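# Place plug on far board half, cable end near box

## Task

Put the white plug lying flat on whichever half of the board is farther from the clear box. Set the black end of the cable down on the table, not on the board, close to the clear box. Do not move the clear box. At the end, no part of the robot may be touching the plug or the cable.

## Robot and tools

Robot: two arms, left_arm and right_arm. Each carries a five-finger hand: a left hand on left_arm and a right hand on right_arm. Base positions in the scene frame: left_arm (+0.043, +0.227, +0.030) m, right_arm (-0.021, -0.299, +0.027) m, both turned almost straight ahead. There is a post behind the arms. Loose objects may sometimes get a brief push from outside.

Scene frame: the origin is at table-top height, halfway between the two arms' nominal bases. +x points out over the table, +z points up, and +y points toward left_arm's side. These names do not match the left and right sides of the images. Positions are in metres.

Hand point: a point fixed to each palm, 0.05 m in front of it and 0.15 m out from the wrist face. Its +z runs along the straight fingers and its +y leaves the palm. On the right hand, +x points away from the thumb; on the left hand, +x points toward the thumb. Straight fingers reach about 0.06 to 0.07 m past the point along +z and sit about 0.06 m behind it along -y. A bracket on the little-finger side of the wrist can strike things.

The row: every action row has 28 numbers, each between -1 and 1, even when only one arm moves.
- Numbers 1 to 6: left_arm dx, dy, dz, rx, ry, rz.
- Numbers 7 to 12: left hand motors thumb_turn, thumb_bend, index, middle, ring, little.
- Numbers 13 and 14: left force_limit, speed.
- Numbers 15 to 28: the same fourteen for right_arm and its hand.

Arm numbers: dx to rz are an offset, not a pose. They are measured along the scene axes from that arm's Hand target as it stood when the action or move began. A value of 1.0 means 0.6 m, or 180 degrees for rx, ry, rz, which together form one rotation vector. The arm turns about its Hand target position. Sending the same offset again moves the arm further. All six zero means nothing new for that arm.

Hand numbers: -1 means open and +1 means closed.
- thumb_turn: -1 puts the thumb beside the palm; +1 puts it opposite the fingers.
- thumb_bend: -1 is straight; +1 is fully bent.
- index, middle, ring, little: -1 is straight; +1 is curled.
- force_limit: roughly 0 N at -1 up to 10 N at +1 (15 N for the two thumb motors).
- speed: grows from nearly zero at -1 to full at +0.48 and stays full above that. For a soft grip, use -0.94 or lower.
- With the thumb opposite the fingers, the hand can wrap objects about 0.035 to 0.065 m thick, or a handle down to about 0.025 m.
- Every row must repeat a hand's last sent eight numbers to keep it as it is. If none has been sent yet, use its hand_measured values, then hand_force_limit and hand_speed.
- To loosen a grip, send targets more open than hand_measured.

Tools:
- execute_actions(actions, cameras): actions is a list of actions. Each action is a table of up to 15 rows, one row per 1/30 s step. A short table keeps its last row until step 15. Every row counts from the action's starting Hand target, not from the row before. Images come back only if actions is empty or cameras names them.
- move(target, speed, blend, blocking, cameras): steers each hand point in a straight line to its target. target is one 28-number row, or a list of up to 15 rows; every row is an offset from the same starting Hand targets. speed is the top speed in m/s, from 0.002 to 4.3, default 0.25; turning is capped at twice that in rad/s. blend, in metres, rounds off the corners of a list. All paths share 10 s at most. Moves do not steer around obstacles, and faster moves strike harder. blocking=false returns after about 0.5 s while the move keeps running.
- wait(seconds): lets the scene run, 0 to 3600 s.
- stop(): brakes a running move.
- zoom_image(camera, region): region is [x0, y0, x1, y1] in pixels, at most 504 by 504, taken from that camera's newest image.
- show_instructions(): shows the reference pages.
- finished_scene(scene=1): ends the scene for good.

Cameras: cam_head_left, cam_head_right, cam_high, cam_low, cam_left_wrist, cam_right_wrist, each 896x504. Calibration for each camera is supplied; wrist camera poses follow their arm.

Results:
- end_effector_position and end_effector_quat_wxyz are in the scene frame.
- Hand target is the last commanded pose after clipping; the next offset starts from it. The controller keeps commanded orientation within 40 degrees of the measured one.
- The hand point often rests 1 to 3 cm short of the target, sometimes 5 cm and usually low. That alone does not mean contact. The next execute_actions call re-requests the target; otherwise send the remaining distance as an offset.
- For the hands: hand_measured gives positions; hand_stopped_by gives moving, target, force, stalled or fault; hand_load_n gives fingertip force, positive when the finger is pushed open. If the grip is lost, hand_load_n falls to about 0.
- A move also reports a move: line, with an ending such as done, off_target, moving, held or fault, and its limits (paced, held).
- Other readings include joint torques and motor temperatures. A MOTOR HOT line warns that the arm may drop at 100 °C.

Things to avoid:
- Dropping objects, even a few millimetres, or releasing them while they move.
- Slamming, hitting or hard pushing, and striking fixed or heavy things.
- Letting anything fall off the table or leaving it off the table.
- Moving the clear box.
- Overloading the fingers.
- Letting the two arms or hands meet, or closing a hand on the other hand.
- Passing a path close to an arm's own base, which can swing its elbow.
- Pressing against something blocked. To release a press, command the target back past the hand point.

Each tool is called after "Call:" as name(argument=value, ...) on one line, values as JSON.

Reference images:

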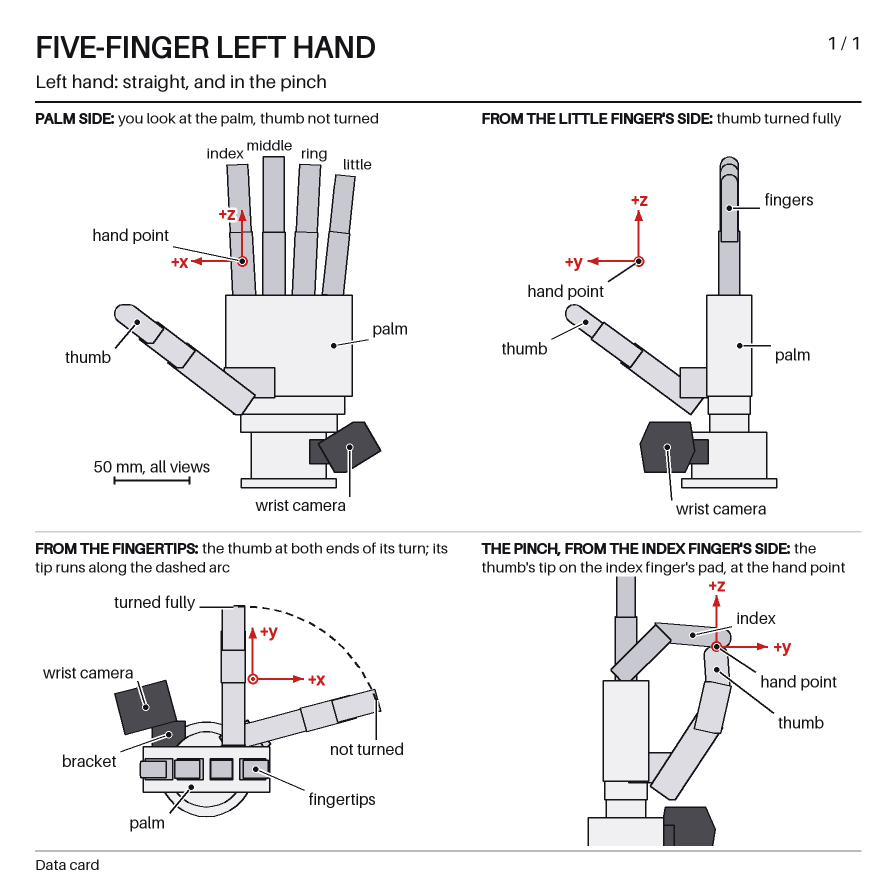

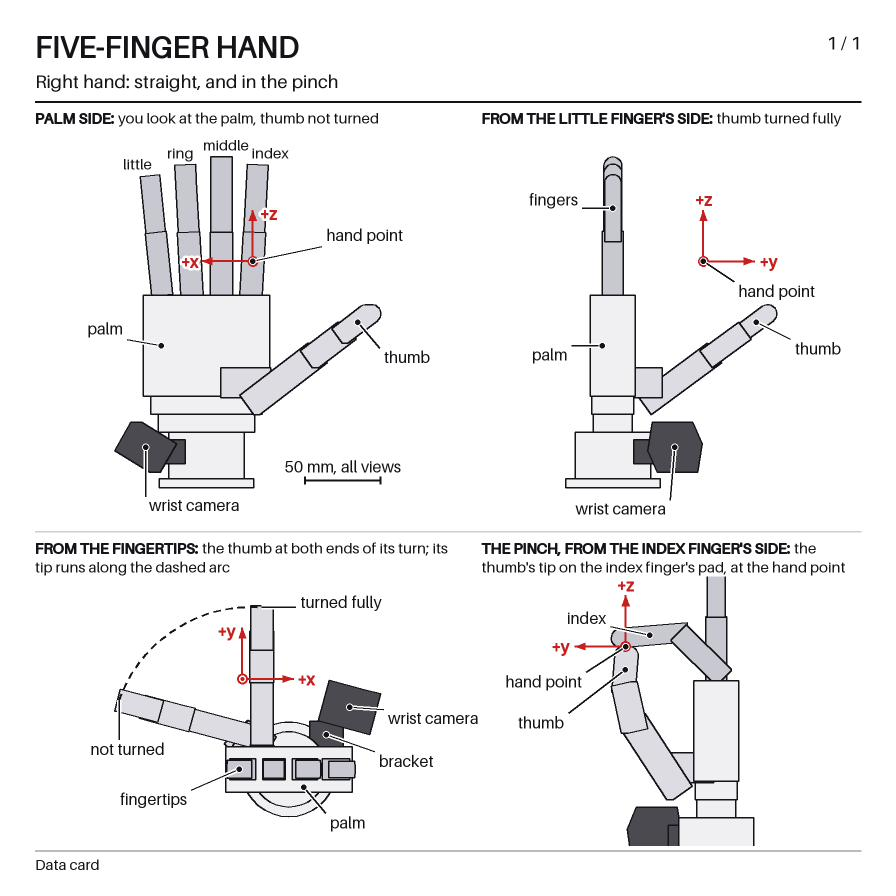

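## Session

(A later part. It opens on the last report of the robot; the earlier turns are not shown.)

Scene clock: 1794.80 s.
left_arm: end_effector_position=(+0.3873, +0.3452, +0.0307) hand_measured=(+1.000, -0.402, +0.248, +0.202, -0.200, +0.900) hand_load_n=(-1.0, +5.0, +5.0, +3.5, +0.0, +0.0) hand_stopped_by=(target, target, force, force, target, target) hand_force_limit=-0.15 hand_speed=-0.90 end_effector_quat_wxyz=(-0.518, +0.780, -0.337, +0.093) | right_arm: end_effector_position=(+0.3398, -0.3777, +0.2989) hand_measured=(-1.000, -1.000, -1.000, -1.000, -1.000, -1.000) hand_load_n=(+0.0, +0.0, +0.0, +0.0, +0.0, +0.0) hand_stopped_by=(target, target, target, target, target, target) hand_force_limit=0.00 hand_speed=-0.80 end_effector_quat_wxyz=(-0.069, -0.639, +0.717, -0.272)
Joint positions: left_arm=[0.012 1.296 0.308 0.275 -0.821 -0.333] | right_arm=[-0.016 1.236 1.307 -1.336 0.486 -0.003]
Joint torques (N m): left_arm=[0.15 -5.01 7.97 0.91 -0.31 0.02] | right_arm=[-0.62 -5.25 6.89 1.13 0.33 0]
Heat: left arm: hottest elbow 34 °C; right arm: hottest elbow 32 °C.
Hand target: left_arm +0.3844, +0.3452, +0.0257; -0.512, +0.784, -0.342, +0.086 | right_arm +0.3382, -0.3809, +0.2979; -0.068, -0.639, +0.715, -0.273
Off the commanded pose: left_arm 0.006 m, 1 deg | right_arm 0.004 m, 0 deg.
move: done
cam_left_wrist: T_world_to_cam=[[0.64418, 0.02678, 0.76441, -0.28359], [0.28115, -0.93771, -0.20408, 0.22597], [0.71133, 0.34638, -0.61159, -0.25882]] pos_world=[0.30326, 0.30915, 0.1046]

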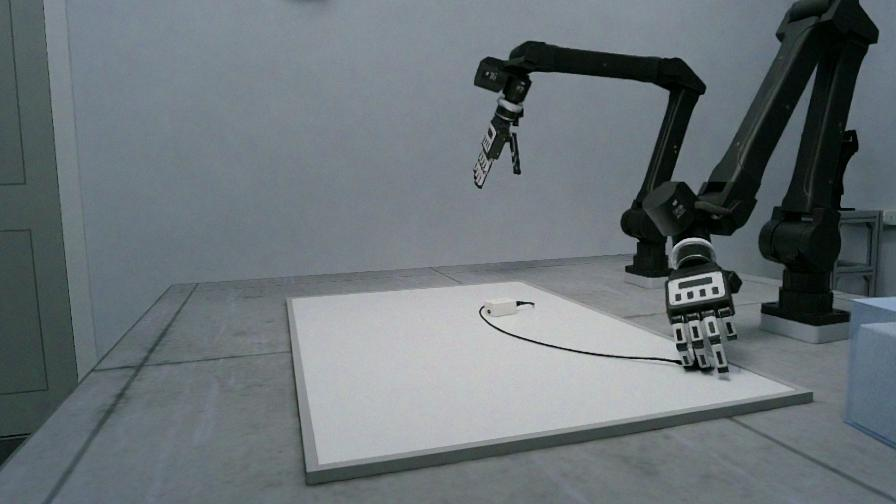

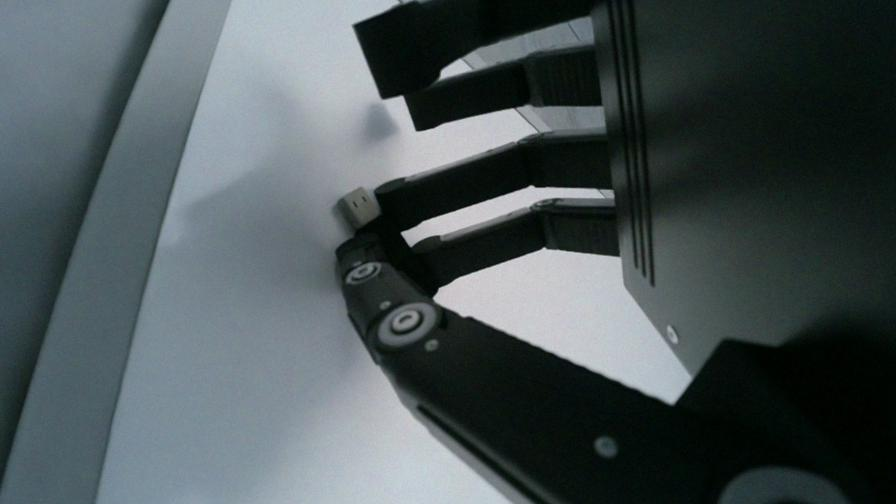

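Call:
move(target=[0, 0, 0.09, 0, 0, 0, 1, -0.4, 0.45, 0.45, -0.2, 0.9, -0.15, -0.9, 0, 0, 0, 0, 0, 0, -1, -1, -1, -1, -1, -1, 0.0, -0.8], speed=0.05, cameras=["cam_low", "cam_left_wrist", "cam_head_right"])

Call:
zoom_image(camera="cam_left_wrist", region=[250, 120, 520, 300])

Call:
zoom_image(camera="cam_low", region=[660, 280, 760, 370])

Scene clock: 1813.07 s.
left_arm: end_effector_position=(+0.3664, +0.3438, +0.0621) hand_measured=(+1.000, -0.402, +0.248, +0.202, -0.200, +0.900) hand_load_n=(-0.5, +7.0, +4.0, +4.5, +0.0, +0.0) hand_stopped_by=(target, target, force, force, target, target) hand_force_limit=-0.15 hand_speed=-0.90 end_effector_quat_wxyz=(-0.505, +0.784, -0.354, +0.070) | right_arm: end_effector_position=(+0.3398, -0.3777, +0.2989) hand_measured=(-1.000, -1.000, -1.000, -1.000, -1.000, -1.000) hand_load_n=(+0.0, +0.0, +0.0, +0.0, +0.0, +0.0) hand_stopped_by=(target, target, target, target, target, target) hand_force_limit=0.00 hand_speed=-0.80 end_effector_quat_wxyz=(-0.069, -0.639, +0.717, -0.272)
Joint positions: left_arm=[0.012 1.095 0.336 -0.016 -0.816 -0.333] | right_arm=[-0.016 1.236 1.307 -1.336 0.486 -0.003]
Joint torques (N m): left_arm=[0.09 -4.78 13.29 1.25 -0.55 0.03] | right_arm=[-0.73 -5.19 6.97 1.1 0.35 -0.01]
Heat: left arm: hottest elbow 34 °C; right arm: hottest elbow 32 °C.
Hand target: left_arm +0.3845, +0.3452, +0.0798; -0.512, +0.784, -0.342, +0.086 | right_arm +0.3382, -0.3809, +0.2979; -0.068, -0.639, +0.715, -0.273
Off the commanded pose: left_arm 0.025 m, 2 deg | right_arm 0.004 m, 0 deg.
move: off_target (left_arm)
cam_left_wrist: T_world_to_cam=[[0.69014, 0.02824, 0.72312, -0.30895], [0.26488, -0.93975, -0.2161, 0.24434], [0.67345, 0.34068, -0.65605, -0.20577]] pos_world=[0.28707, 0.30845, 0.14121]
Images, in order (width x height): cam_head_right 896x504, cam_low 896x504, cam_left_wrist 896x504.

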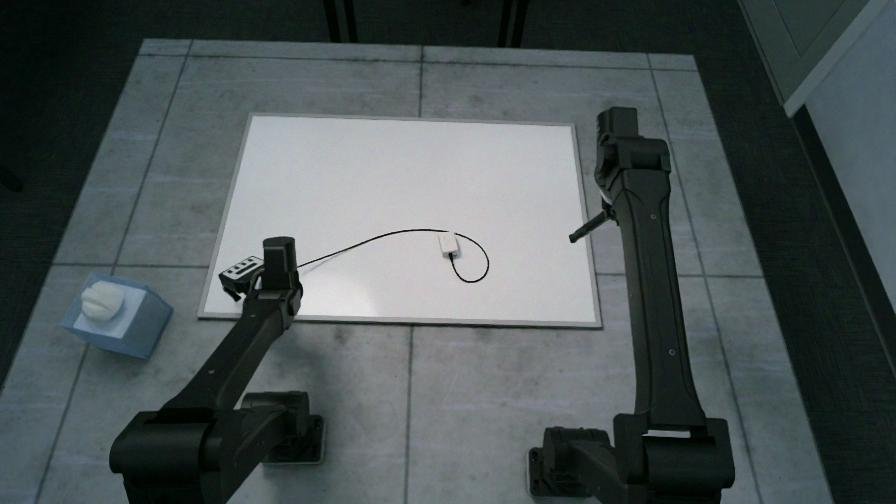

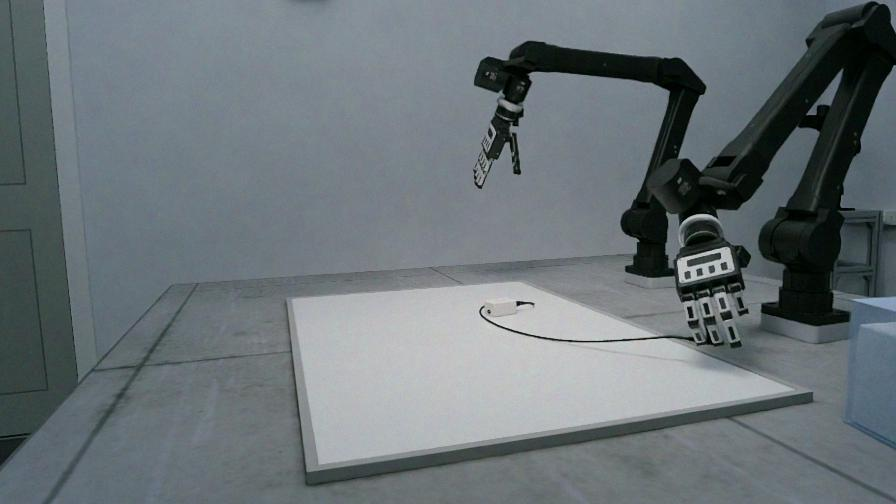

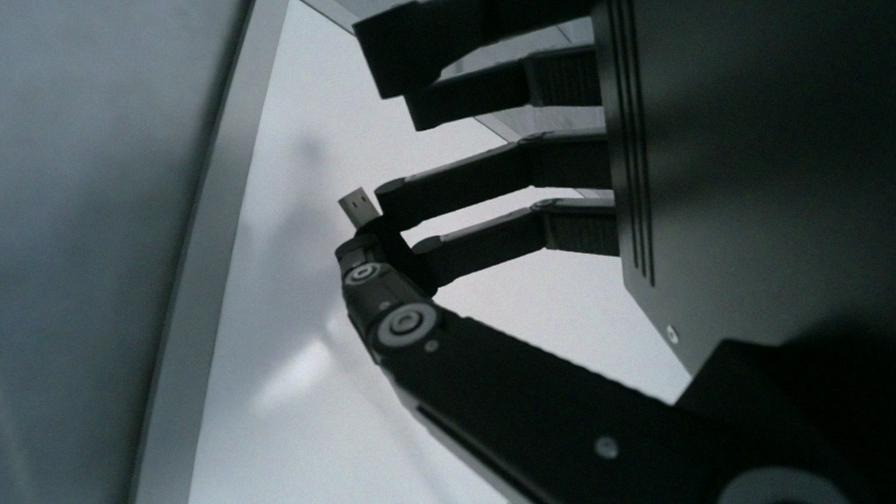

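Scaled by 1.867 from the camera's image (finer frame: 1280x720).

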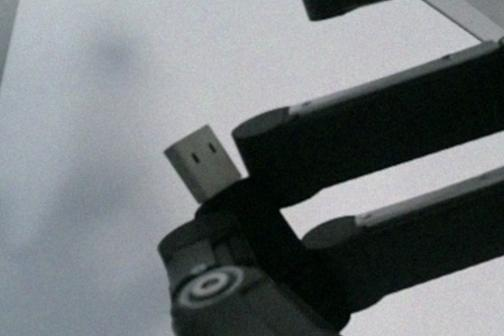

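Scaled by 5.040 from the camera's image (finer frame: 1280x720).

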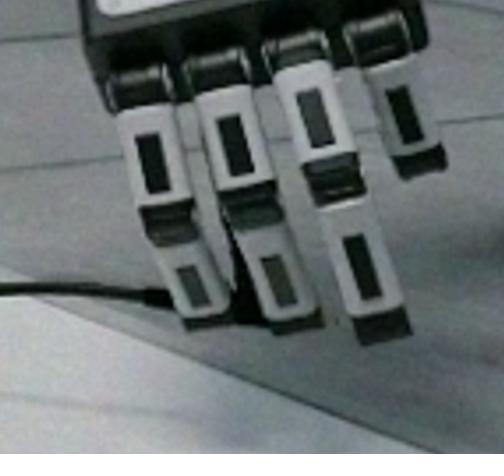

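Call:
move(target=[[0.0425, 0.1247, 0.017, 0, 0, 0.06, 1, -0.4, 0.45, 0.45, -0.2, 0.9, -0.15, -0.9, 0, 0, 0, 0, 0, 0, -1, -1, -1, -1, -1, -1, 0.0, -0.8], [0.0758, 0.25, 0.0087, 0, 0, 0.1167, 1, -0.4, 0.45, 0.45, -0.2, 0.9, -0.15, -0.9, 0, 0, 0, 0, 0, 0, -1, -1, -1, -1, -1, -1, 0.0, -0.8]], speed=0.07, blend=[0.03, 0], cameras=["all"])

Call:
zoom_image(camera="cam_left_wrist", region=[250, 120, 520, 300])

Call:
zoom_image(camera="cam_low", region=[680, 280, 860, 440])

Scene clock: 1830.77 s.
left_arm: end_effector_position=(+0.4117, +0.4852, +0.0742) hand_measured=(+1.000, -0.402, +0.248, +0.202, -0.200, +0.900) hand_load_n=(-0.5, +7.0, +3.5, +4.5, +0.0, +0.0) hand_stopped_by=(target, target, force, force, target, target) hand_force_limit=-0.15 hand_speed=-0.90 end_effector_quat_wxyz=(-0.510, +0.834, -0.210, -0.022) | right_arm: end_effector_position=(+0.3398, -0.3777, +0.2989) hand_measured=(-1.000, -1.000, -1.000, -1.000, -1.000, -1.000) hand_load_n=(+0.0, +0.0, +0.0, +0.0, +0.0, -0.5) hand_stopped_by=(target, target, target, target, target, target) hand_force_limit=0.00 hand_speed=-0.80 end_effector_quat_wxyz=(-0.069, -0.639, +0.717, -0.272)
Joint positions: left_arm=[0.348 1.404 0.63 -0.016 -0.833 -0.352] | right_arm=[-0.016 1.236 1.307 -1.336 0.486 -0.003]
Joint torques (N m): left_arm=[0.32 -7.77 13.24 1.94 -0.74 -0.06] | right_arm=[-0.44 -5.07 6.93 1.16 0.34 -0.01]
Heat: left arm: hottest elbow 35 °C; right arm: hottest elbow 32 °C.
Hand target: left_arm +0.4299, +0.4952, +0.0850; -0.519, +0.833, -0.193, -0.009 | right_arm +0.3382, -0.3809, +0.2979; -0.068, -0.639, +0.715, -0.273
Off the commanded pose: left_arm 0.023 m, 3 deg | right_arm 0.004 m, 0 deg.
move: off_target (left_arm)
cam_left_wrist: T_world_to_cam=[[0.63797, 0.26661, 0.72244, -0.44706], [0.57645, -0.78738, -0.21848, 0.16584], [0.51058, 0.55583, -0.65602, -0.31385]] pos_world=[0.34986, 0.42422, 0.15331]
cam_right_wrist: T_world_to_cam=[[-0.96929, -0.1877, -0.15886, 0.30256], [-0.19414, 0.98063, 0.02589, 0.42598], [0.15093, 0.05594, -0.98696, 0.38257]] pos_world=[0.31823, -0.38233, 0.41461]

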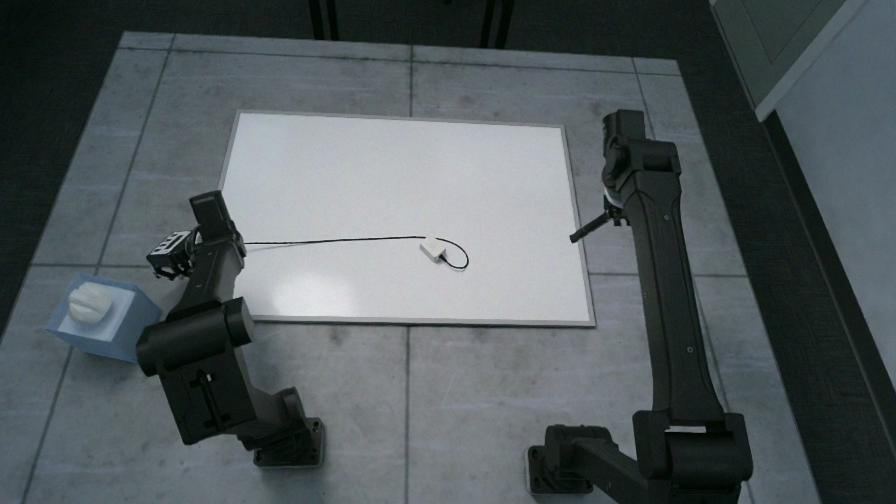

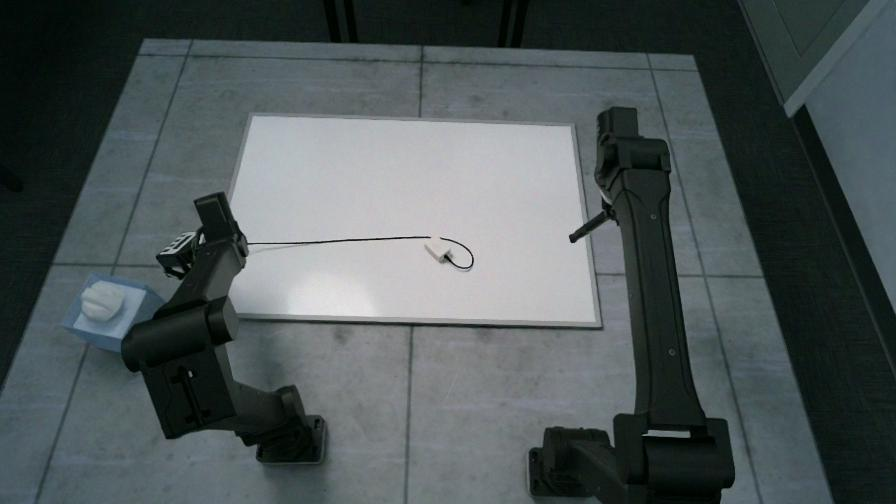

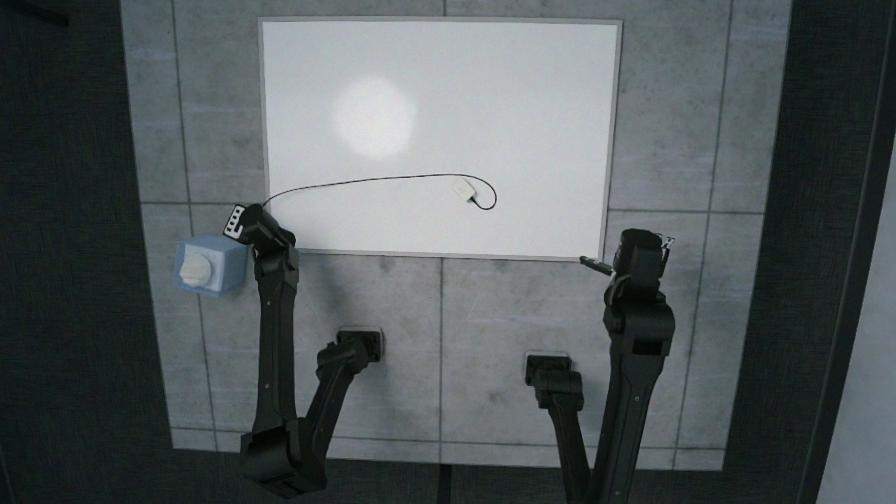

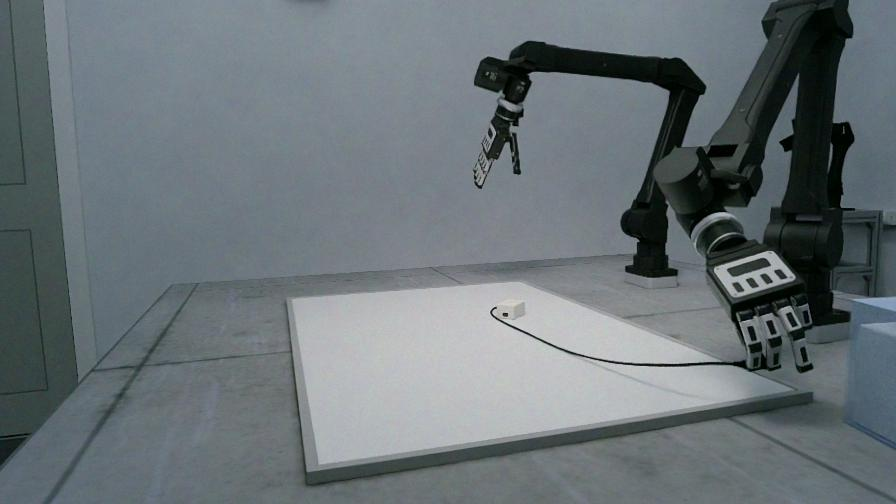

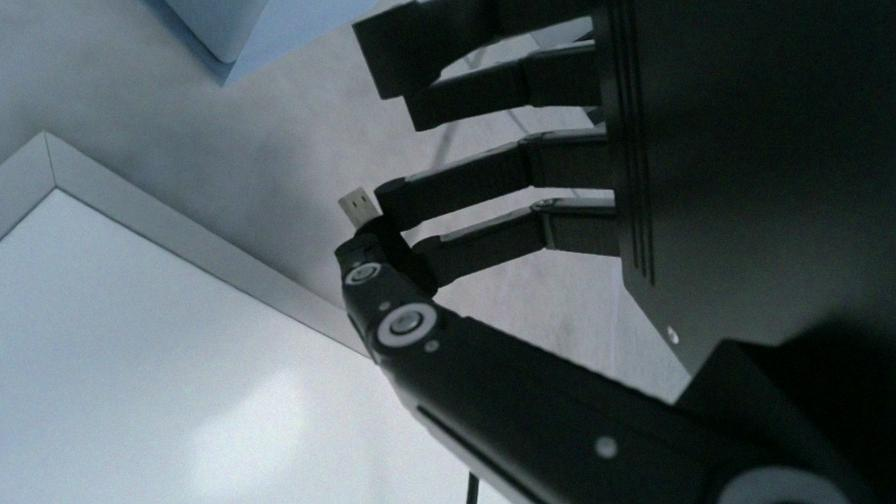

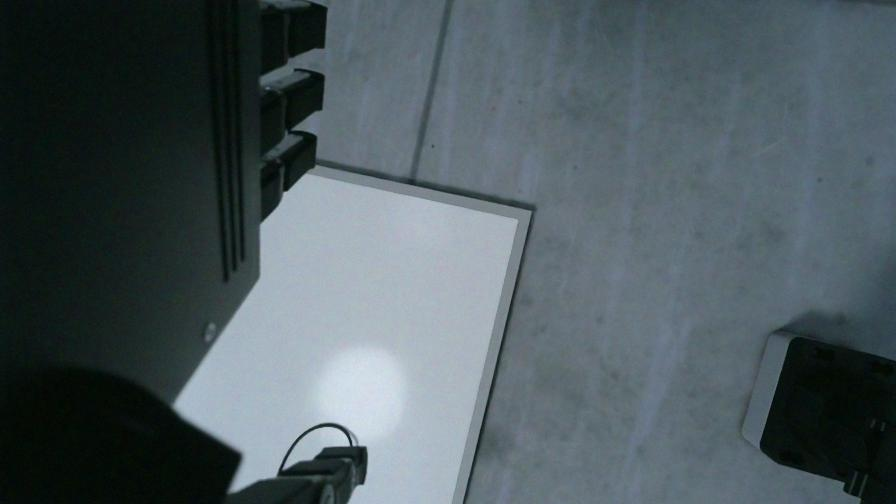

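Scaled by 1.867 from the camera's image (finer frame: 1280x720).

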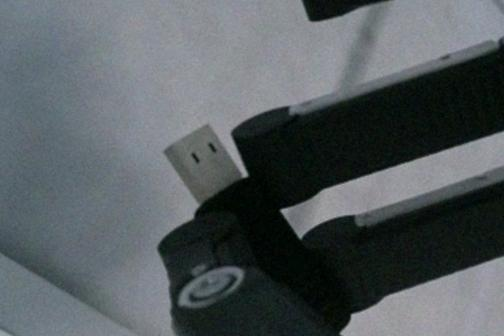

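Scaled by 2.800 from the camera's image (finer frame: 1280x720).

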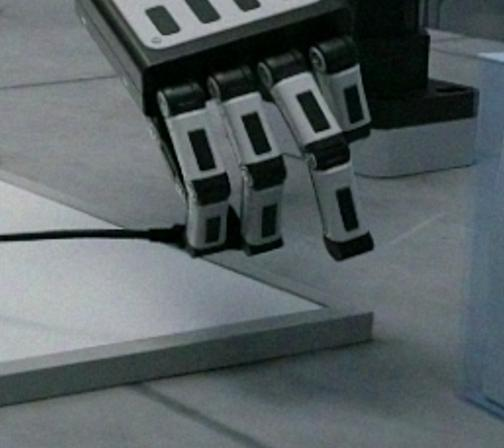

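Call:
move(target=[0.02,0.037,-0.005,0,0,0,1,-0.4,0.45,0.45,-0.2,0.9,-0.15,-0.9,0,0,0,0,0,0,-1,-1,-1,-1,-1,-1,0,-0.8], speed=0.1, cameras=["cam_head_left","cam_low","cam_left_wrist"])

Scene clock: 1875.97 s.
left_arm: end_effector_position=(+0.4245, +0.5076, +0.0716) hand_measured=(+1.000, -0.402, +0.248, +0.202, -0.200, +0.900) hand_load_n=(-0.5, +7.0, +3.5, +4.5, +0.0, +0.0) hand_stopped_by=(target, target, force, force, target, target) hand_force_limit=-0.15 hand_speed=-0.90 end_effector_quat_wxyz=(-0.510, +0.837, -0.197, -0.018) | right_arm: end_effector_position=(+0.3398, -0.3777, +0.2989) hand_measured=(-1.000, -1.000, -1.000, -1.000, -1.000, -1.000) hand_load_n=(+0.5, +0.0, -0.5, -0.5, +0.0, +0.0) hand_stopped_by=(target, target, target, target, target, target) hand_force_limit=0.00 hand_speed=-0.80 end_effector_quat_wxyz=(-0.069, -0.639, +0.717, -0.272)
Joint positions: left_arm=[0.392 1.461 0.675 0.021 -0.806 -0.339] | right_arm=[-0.016 1.236 1.307 -1.336 0.486 -0.003]
Joint torques (N m): left_arm=[0.15 -8.7 13.04 2.21 -0.53 0.2] | right_arm=[-0.56 -5.19 6.97 1.24 0.33 0]
Heat: left arm: hottest elbow 39 °C; right arm: hottest elbow 32 °C.
Hand target: left_arm +0.4420, +0.5175, +0.0822; -0.519, +0.833, -0.193, -0.009 | right_arm +0.3382, -0.3809, +0.2979; -0.068, -0.639, +0.715, -0.273
Off the commanded pose: left_arm 0.023 m, 2 deg | right_arm 0.004 m, 0 deg.
move: off_target (left_arm)
cam_left_wrist: T_world_to_cam=[[0.619, 0.28242, 0.73285, -0.46003], [0.59537, -0.7773, -0.20332, 0.16126], [0.51222, 0.56217, -0.6493, -0.33882]] pos_world=[0.3623, 0.44575, 0.14993]

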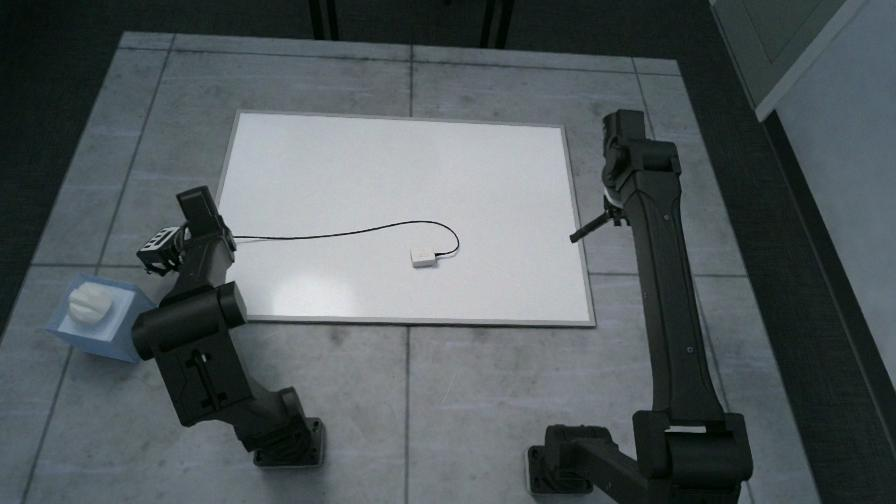

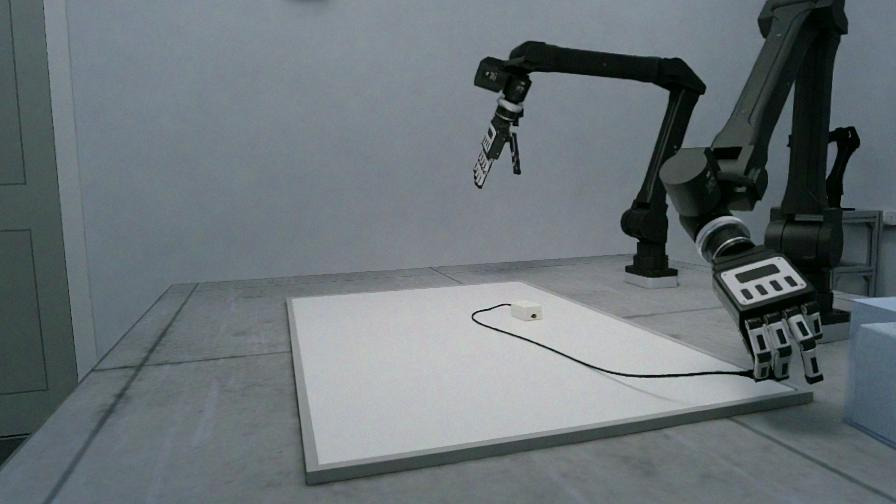

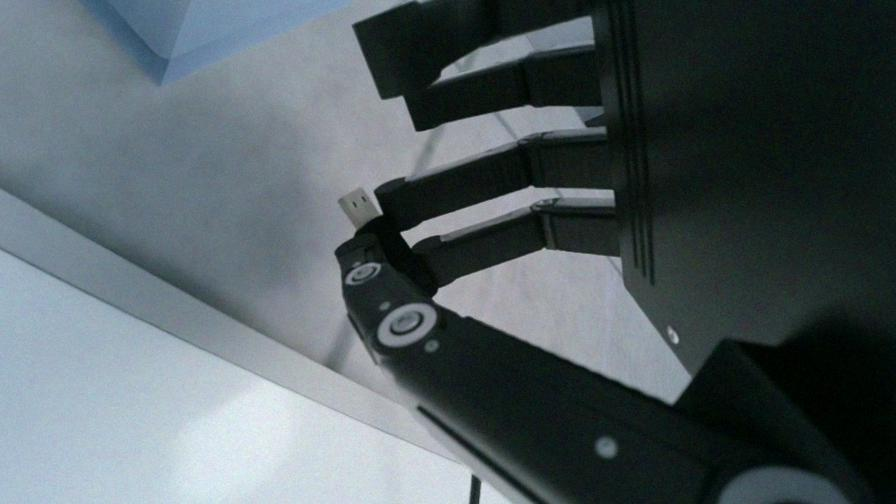

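Call:
move(target=[0,0,-0.075,0,0,0,1,-0.4,0.45,0.45,-0.2,0.9,-0.15,-0.9,0,0,0,0,0,0,-1,-1,-1,-1,-1,-1,0,-0.8], speed=0.08, cameras=["cam_head_left","cam_low","cam_left_wrist","cam_high"])

Scene clock: 1959.97 s.
left_arm: end_effector_position=(+0.4414, +0.5149, +0.0415) hand_measured=(+1.000, -0.402, +0.248, +0.202, -0.200, +0.900) hand_load_n=(-0.5, +7.0, +4.0, +4.5, +0.0, +0.0) hand_stopped_by=(target, target, force, force, target, target) hand_force_limit=-0.15 hand_speed=-0.90 end_effector_quat_wxyz=(-0.519, +0.834, -0.189, -0.006) | right_arm: end_effector_position=(+0.3398, -0.3777, +0.2989) hand_measured=(-1.000, -1.000, -1.000, -1.000, -1.000, -1.000) hand_load_n=(+0.0, +0.0, +0.0, +0.0, +0.0, +0.0) hand_stopped_by=(target, target, target, target, target, target) hand_force_limit=0.00 hand_speed=-0.80 end_effector_quat_wxyz=(-0.069, -0.639, +0.717, -0.272)
Joint positions: left_arm=[0.392 1.578 0.675 0.174 -0.806 -0.338] | right_arm=[-0.016 1.236 1.307 -1.336 0.486 -0.003]
Joint torques (N m): left_arm=[0.21 -9.82 8.73 2.25 -0.5 0.21] | right_arm=[-0.73 -5.25 6.93 1.1 0.33 -0.02]
Heat: left arm: hottest elbow 41 °C; right arm: hottest elbow 32 °C.
Hand target: left_arm +0.4419, +0.5175, +0.0371; -0.519, +0.833, -0.193, -0.009 | right_arm +0.3382, -0.3809, +0.2979; -0.068, -0.639, +0.715, -0.273
Off the commanded pose: left_arm 0.005 m, 1 deg | right_arm 0.004 m, 0 deg.
move: done
cam_left_wrist: T_world_to_cam=[[0.59505, 0.27148, 0.75645, -0.43531], [0.60135, -0.77484, -0.19496, 0.14648], [0.53319, 0.5709, -0.62432, -0.38597]] pos_world=[0.37674, 0.45202, 0.11688]
Images, in order (width x height): cam_head_left 896x504, cam_high 896x504, cam_low 896x504, cam_left_wrist 896x504.

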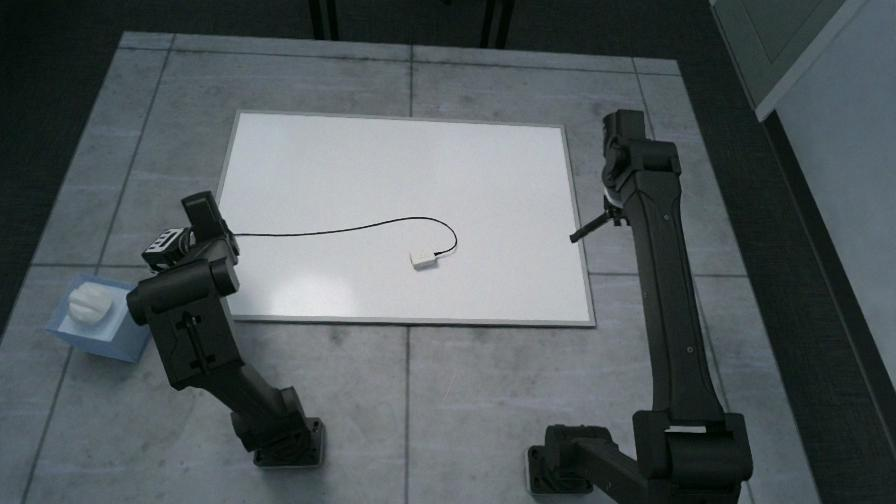

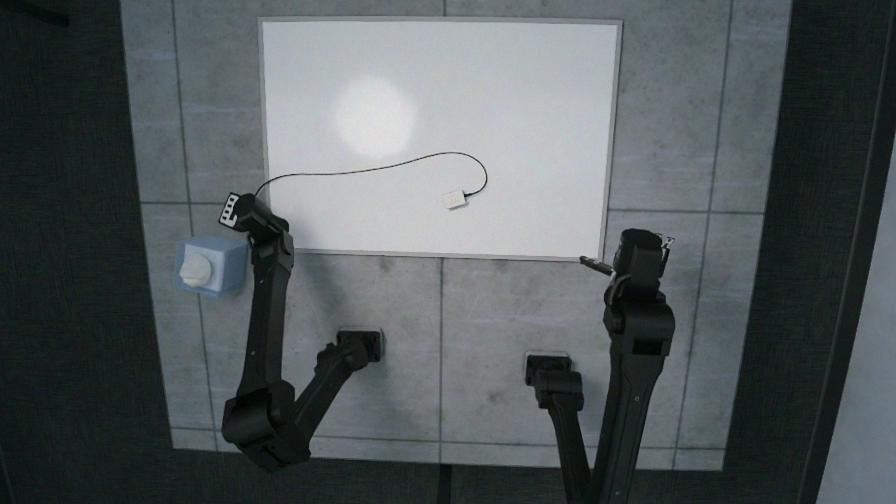

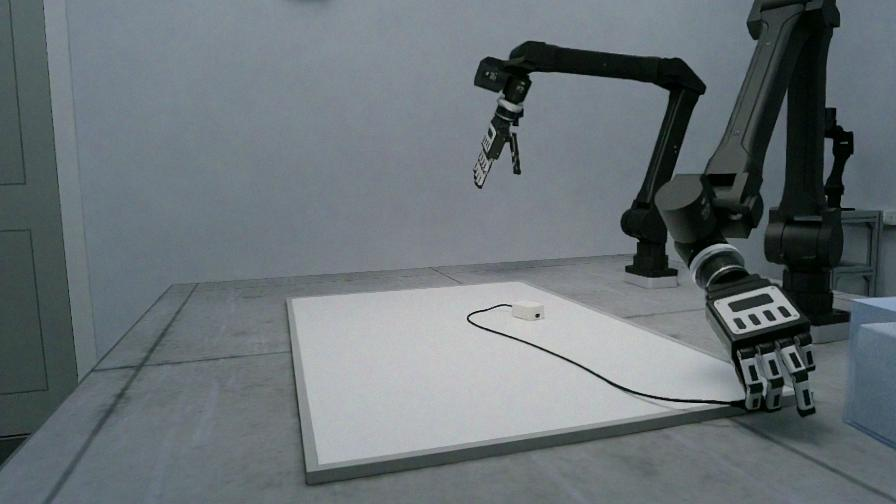

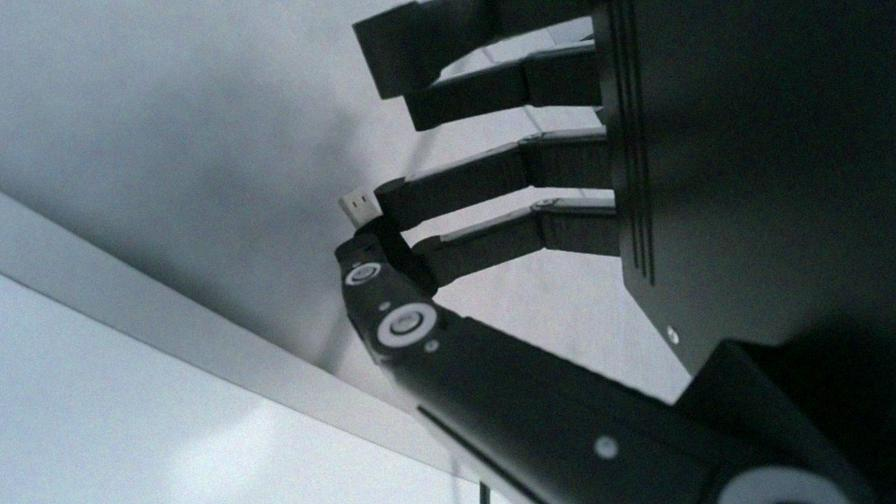

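Call:
zoom_image(camera="cam_low", region=[680, 300, 860, 440])

Call:
zoom_image(camera="cam_high", region=[160, 150, 340, 290])

Scaled by 2.800 from the camera's image (finer frame: 1280x720).

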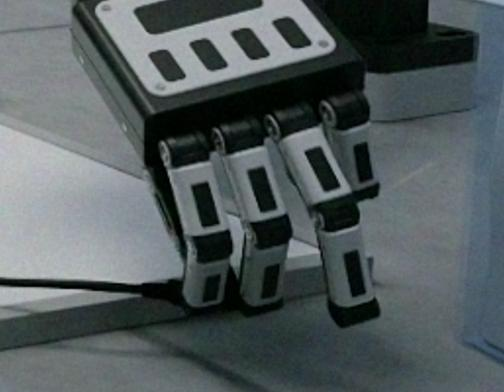

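Scaled by 2.800 from the camera's image (finer frame: 1280x720).

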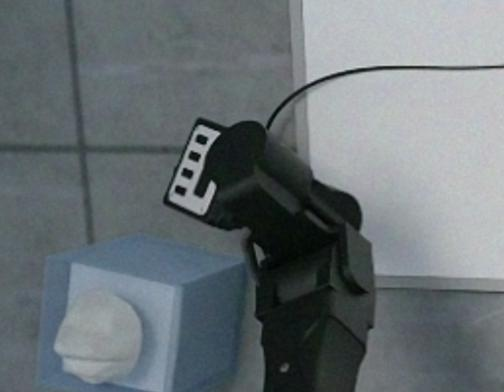

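Call:
move(target=[0,0,-0.025,0,0,0,1,-0.4,0.45,0.45,-0.2,0.9,-0.15,-0.9,0,0,0,0,0,0,-1,-1,-1,-1,-1,-1,0,-0.8], speed=0.05, cameras=["cam_low","cam_left_wrist"])

Call:
zoom_image(camera="cam_low", region=[700, 340, 840, 440])

Scene clock: 1980.43 s.
left_arm: end_effector_position=(+0.4459, +0.5168, +0.0307) hand_measured=(+1.000, -0.402, +0.248, +0.202, -0.200, +0.900) hand_load_n=(-0.5, +7.0, +4.0, +4.5, +0.0, +0.0) hand_stopped_by=(target, target, force, force, target, target) hand_force_limit=-0.15 hand_speed=-0.90 end_effector_quat_wxyz=(-0.522, +0.833, -0.187, -0.002) | right_arm: end_effector_position=(+0.3398, -0.3777, +0.2989) hand_measured=(-1.000, -1.000, -1.000, -1.000, -1.000, -1.000) hand_load_n=(+0.0, +0.0, +0.0, +0.0, +0.0, +0.0) hand_stopped_by=(target, target, target, target, target, target) hand_force_limit=0.00 hand_speed=-0.80 end_effector_quat_wxyz=(-0.069, -0.639, +0.717, -0.272)
Joint positions: left_arm=[0.392 1.618 0.675 0.224 -0.806 -0.338] | right_arm=[-0.016 1.236 1.307 -1.336 0.486 -0.003]
Joint torques (N m): left_arm=[0.21 -10.05 7.56 2.26 -0.5 0.22] | right_arm=[-0.67 -5.25 6.98 1.13 0.33 -0.01]
Heat: left arm: hottest elbow 39 °C; right arm: hottest elbow 32 °C.
Hand target: left_arm +0.4419, +0.5175, +0.0220; -0.519, +0.833, -0.193, -0.009 | right_arm +0.3382, -0.3809, +0.2979; -0.068, -0.639, +0.715, -0.273
Off the commanded pose: left_arm 0.010 m, 1 deg | right_arm 0.004 m, 0 deg.
move: done
cam_left_wrist: T_world_to_cam=[[0.58791, 0.26839, 0.76311, -0.42573], [0.60319, -0.77402, -0.19248, 0.14183], [0.539, 0.57346, -0.61695, -0.40034]] pos_world=[0.38052, 0.45362, 0.10519]

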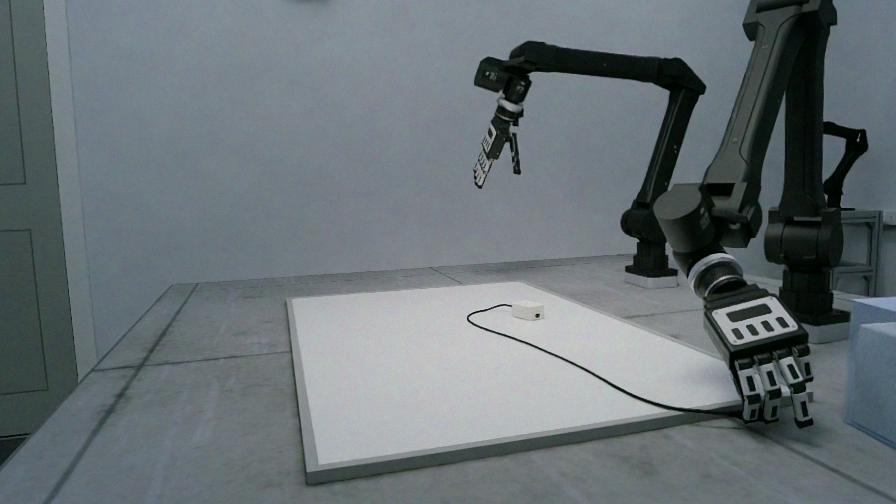

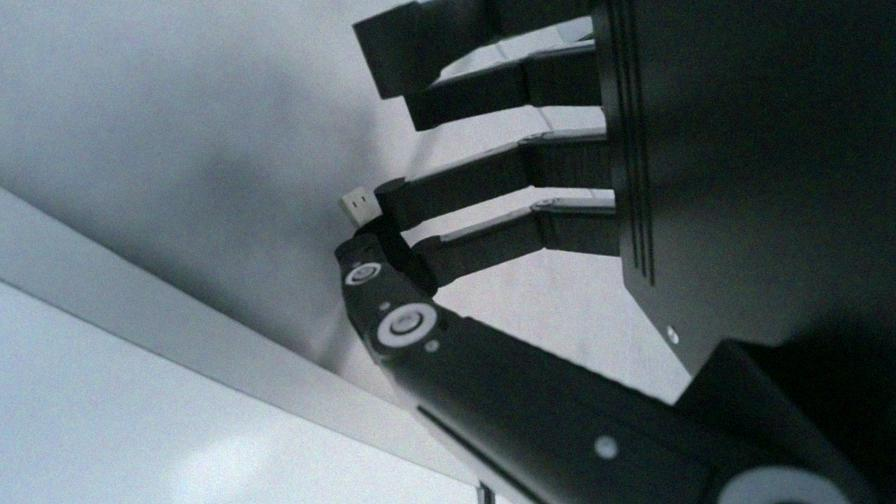

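Scaled by 3.600 from the camera's image (finer frame: 1280x720).

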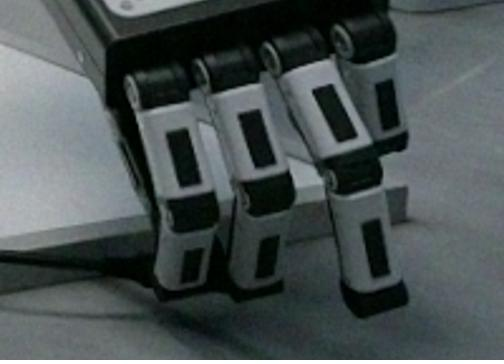

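Call:
move(target=[-0.003,0,-0.018,0,0,0,1,-0.4,0.45,0.45,-0.2,0.9,-0.15,-0.9,0,0,0,0,0,0,-1,-1,-1,-1,-1,-1,0,-0.8], speed=0.04, cameras=["cam_low","cam_left_wrist"])

Call:
zoom_image(camera="cam_low", region=[700, 340, 840, 440])

Scene clock: 1990.83 s.
left_arm: end_effector_position=(+0.4476, +0.5174, +0.0232) hand_measured=(+1.000, -0.402, +0.248, +0.202, -0.200, +0.900) hand_load_n=(-0.5, +7.0, +3.5, +5.0, +0.0, +0.0) hand_stopped_by=(target, target, force, force, target, target) hand_force_limit=-0.15 hand_speed=-0.90 end_effector_quat_wxyz=(-0.524, +0.832, -0.185, +0.001) | right_arm: end_effector_position=(+0.3398, -0.3777, +0.2989) hand_measured=(-1.000, -1.000, -1.000, -1.000, -1.000, -1.000) hand_load_n=(+0.0, +0.0, +0.0, +0.0, +0.0, +0.0) hand_stopped_by=(target, target, target, target, target, target) hand_force_limit=0.00 hand_speed=-0.80 end_effector_quat_wxyz=(-0.069, -0.639, +0.717, -0.272)
Joint positions: left_arm=[0.392 1.643 0.67 0.264 -0.805 -0.338] | right_arm=[-0.016 1.236 1.307 -1.336 0.486 -0.003]
Joint torques (N m): left_arm=[0.32 -9.93 6.82 2.22 -0.49 0.22] | right_arm=[-0.62 -5.07 7.02 1.18 0.33 0]
Heat: left arm: hottest elbow 38 °C; right arm: hottest elbow 32 °C.
Hand target: left_arm +0.4401, +0.5175, +0.0112; -0.519, +0.833, -0.193, -0.009 | right_arm +0.3382, -0.3809, +0.2979; -0.068, -0.639, +0.715, -0.273
Off the commanded pose: left_arm 0.014 m, 2 deg | right_arm 0.004 m, 0 deg.
move: off_target (left_arm)
cam_left_wrist: T_world_to_cam=[[0.58181, 0.26515, 0.76889, -0.41693], [0.60383, -0.77415, -0.18995, 0.13953], [0.54487, 0.57479, -0.61052, -0.40961]] pos_world=[0.38151, 0.45401, 0.097]

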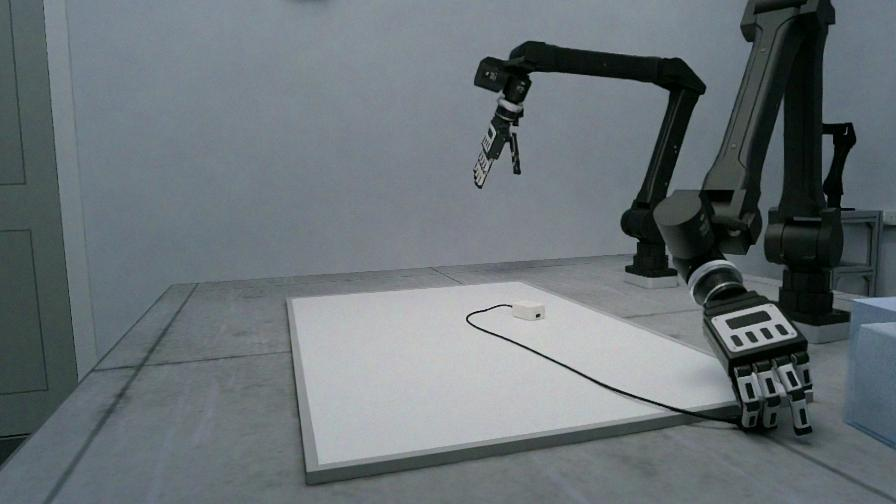

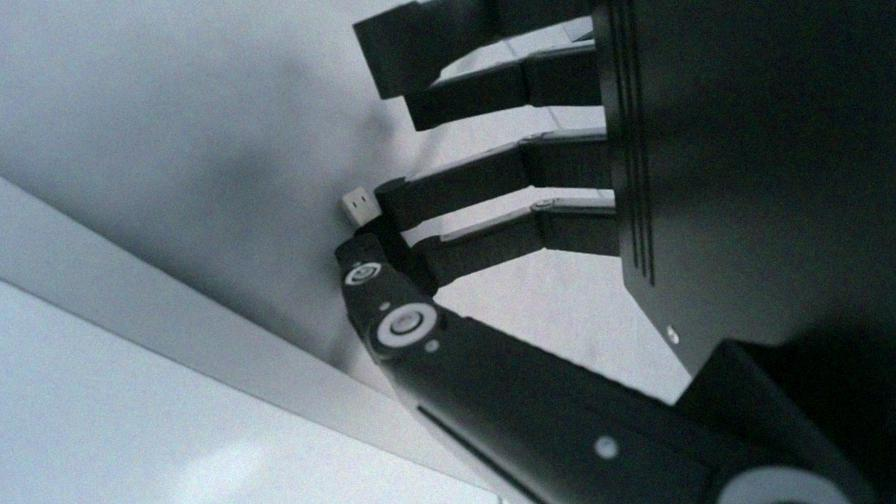

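Scaled by 3.600 from the camera's image (finer frame: 1280x720).

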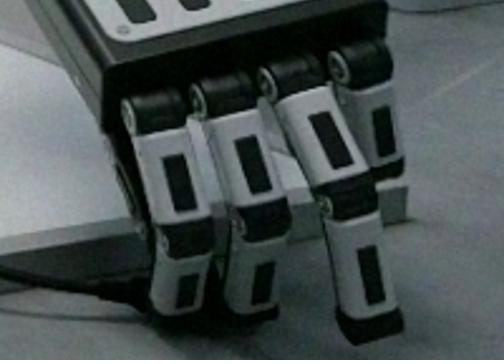

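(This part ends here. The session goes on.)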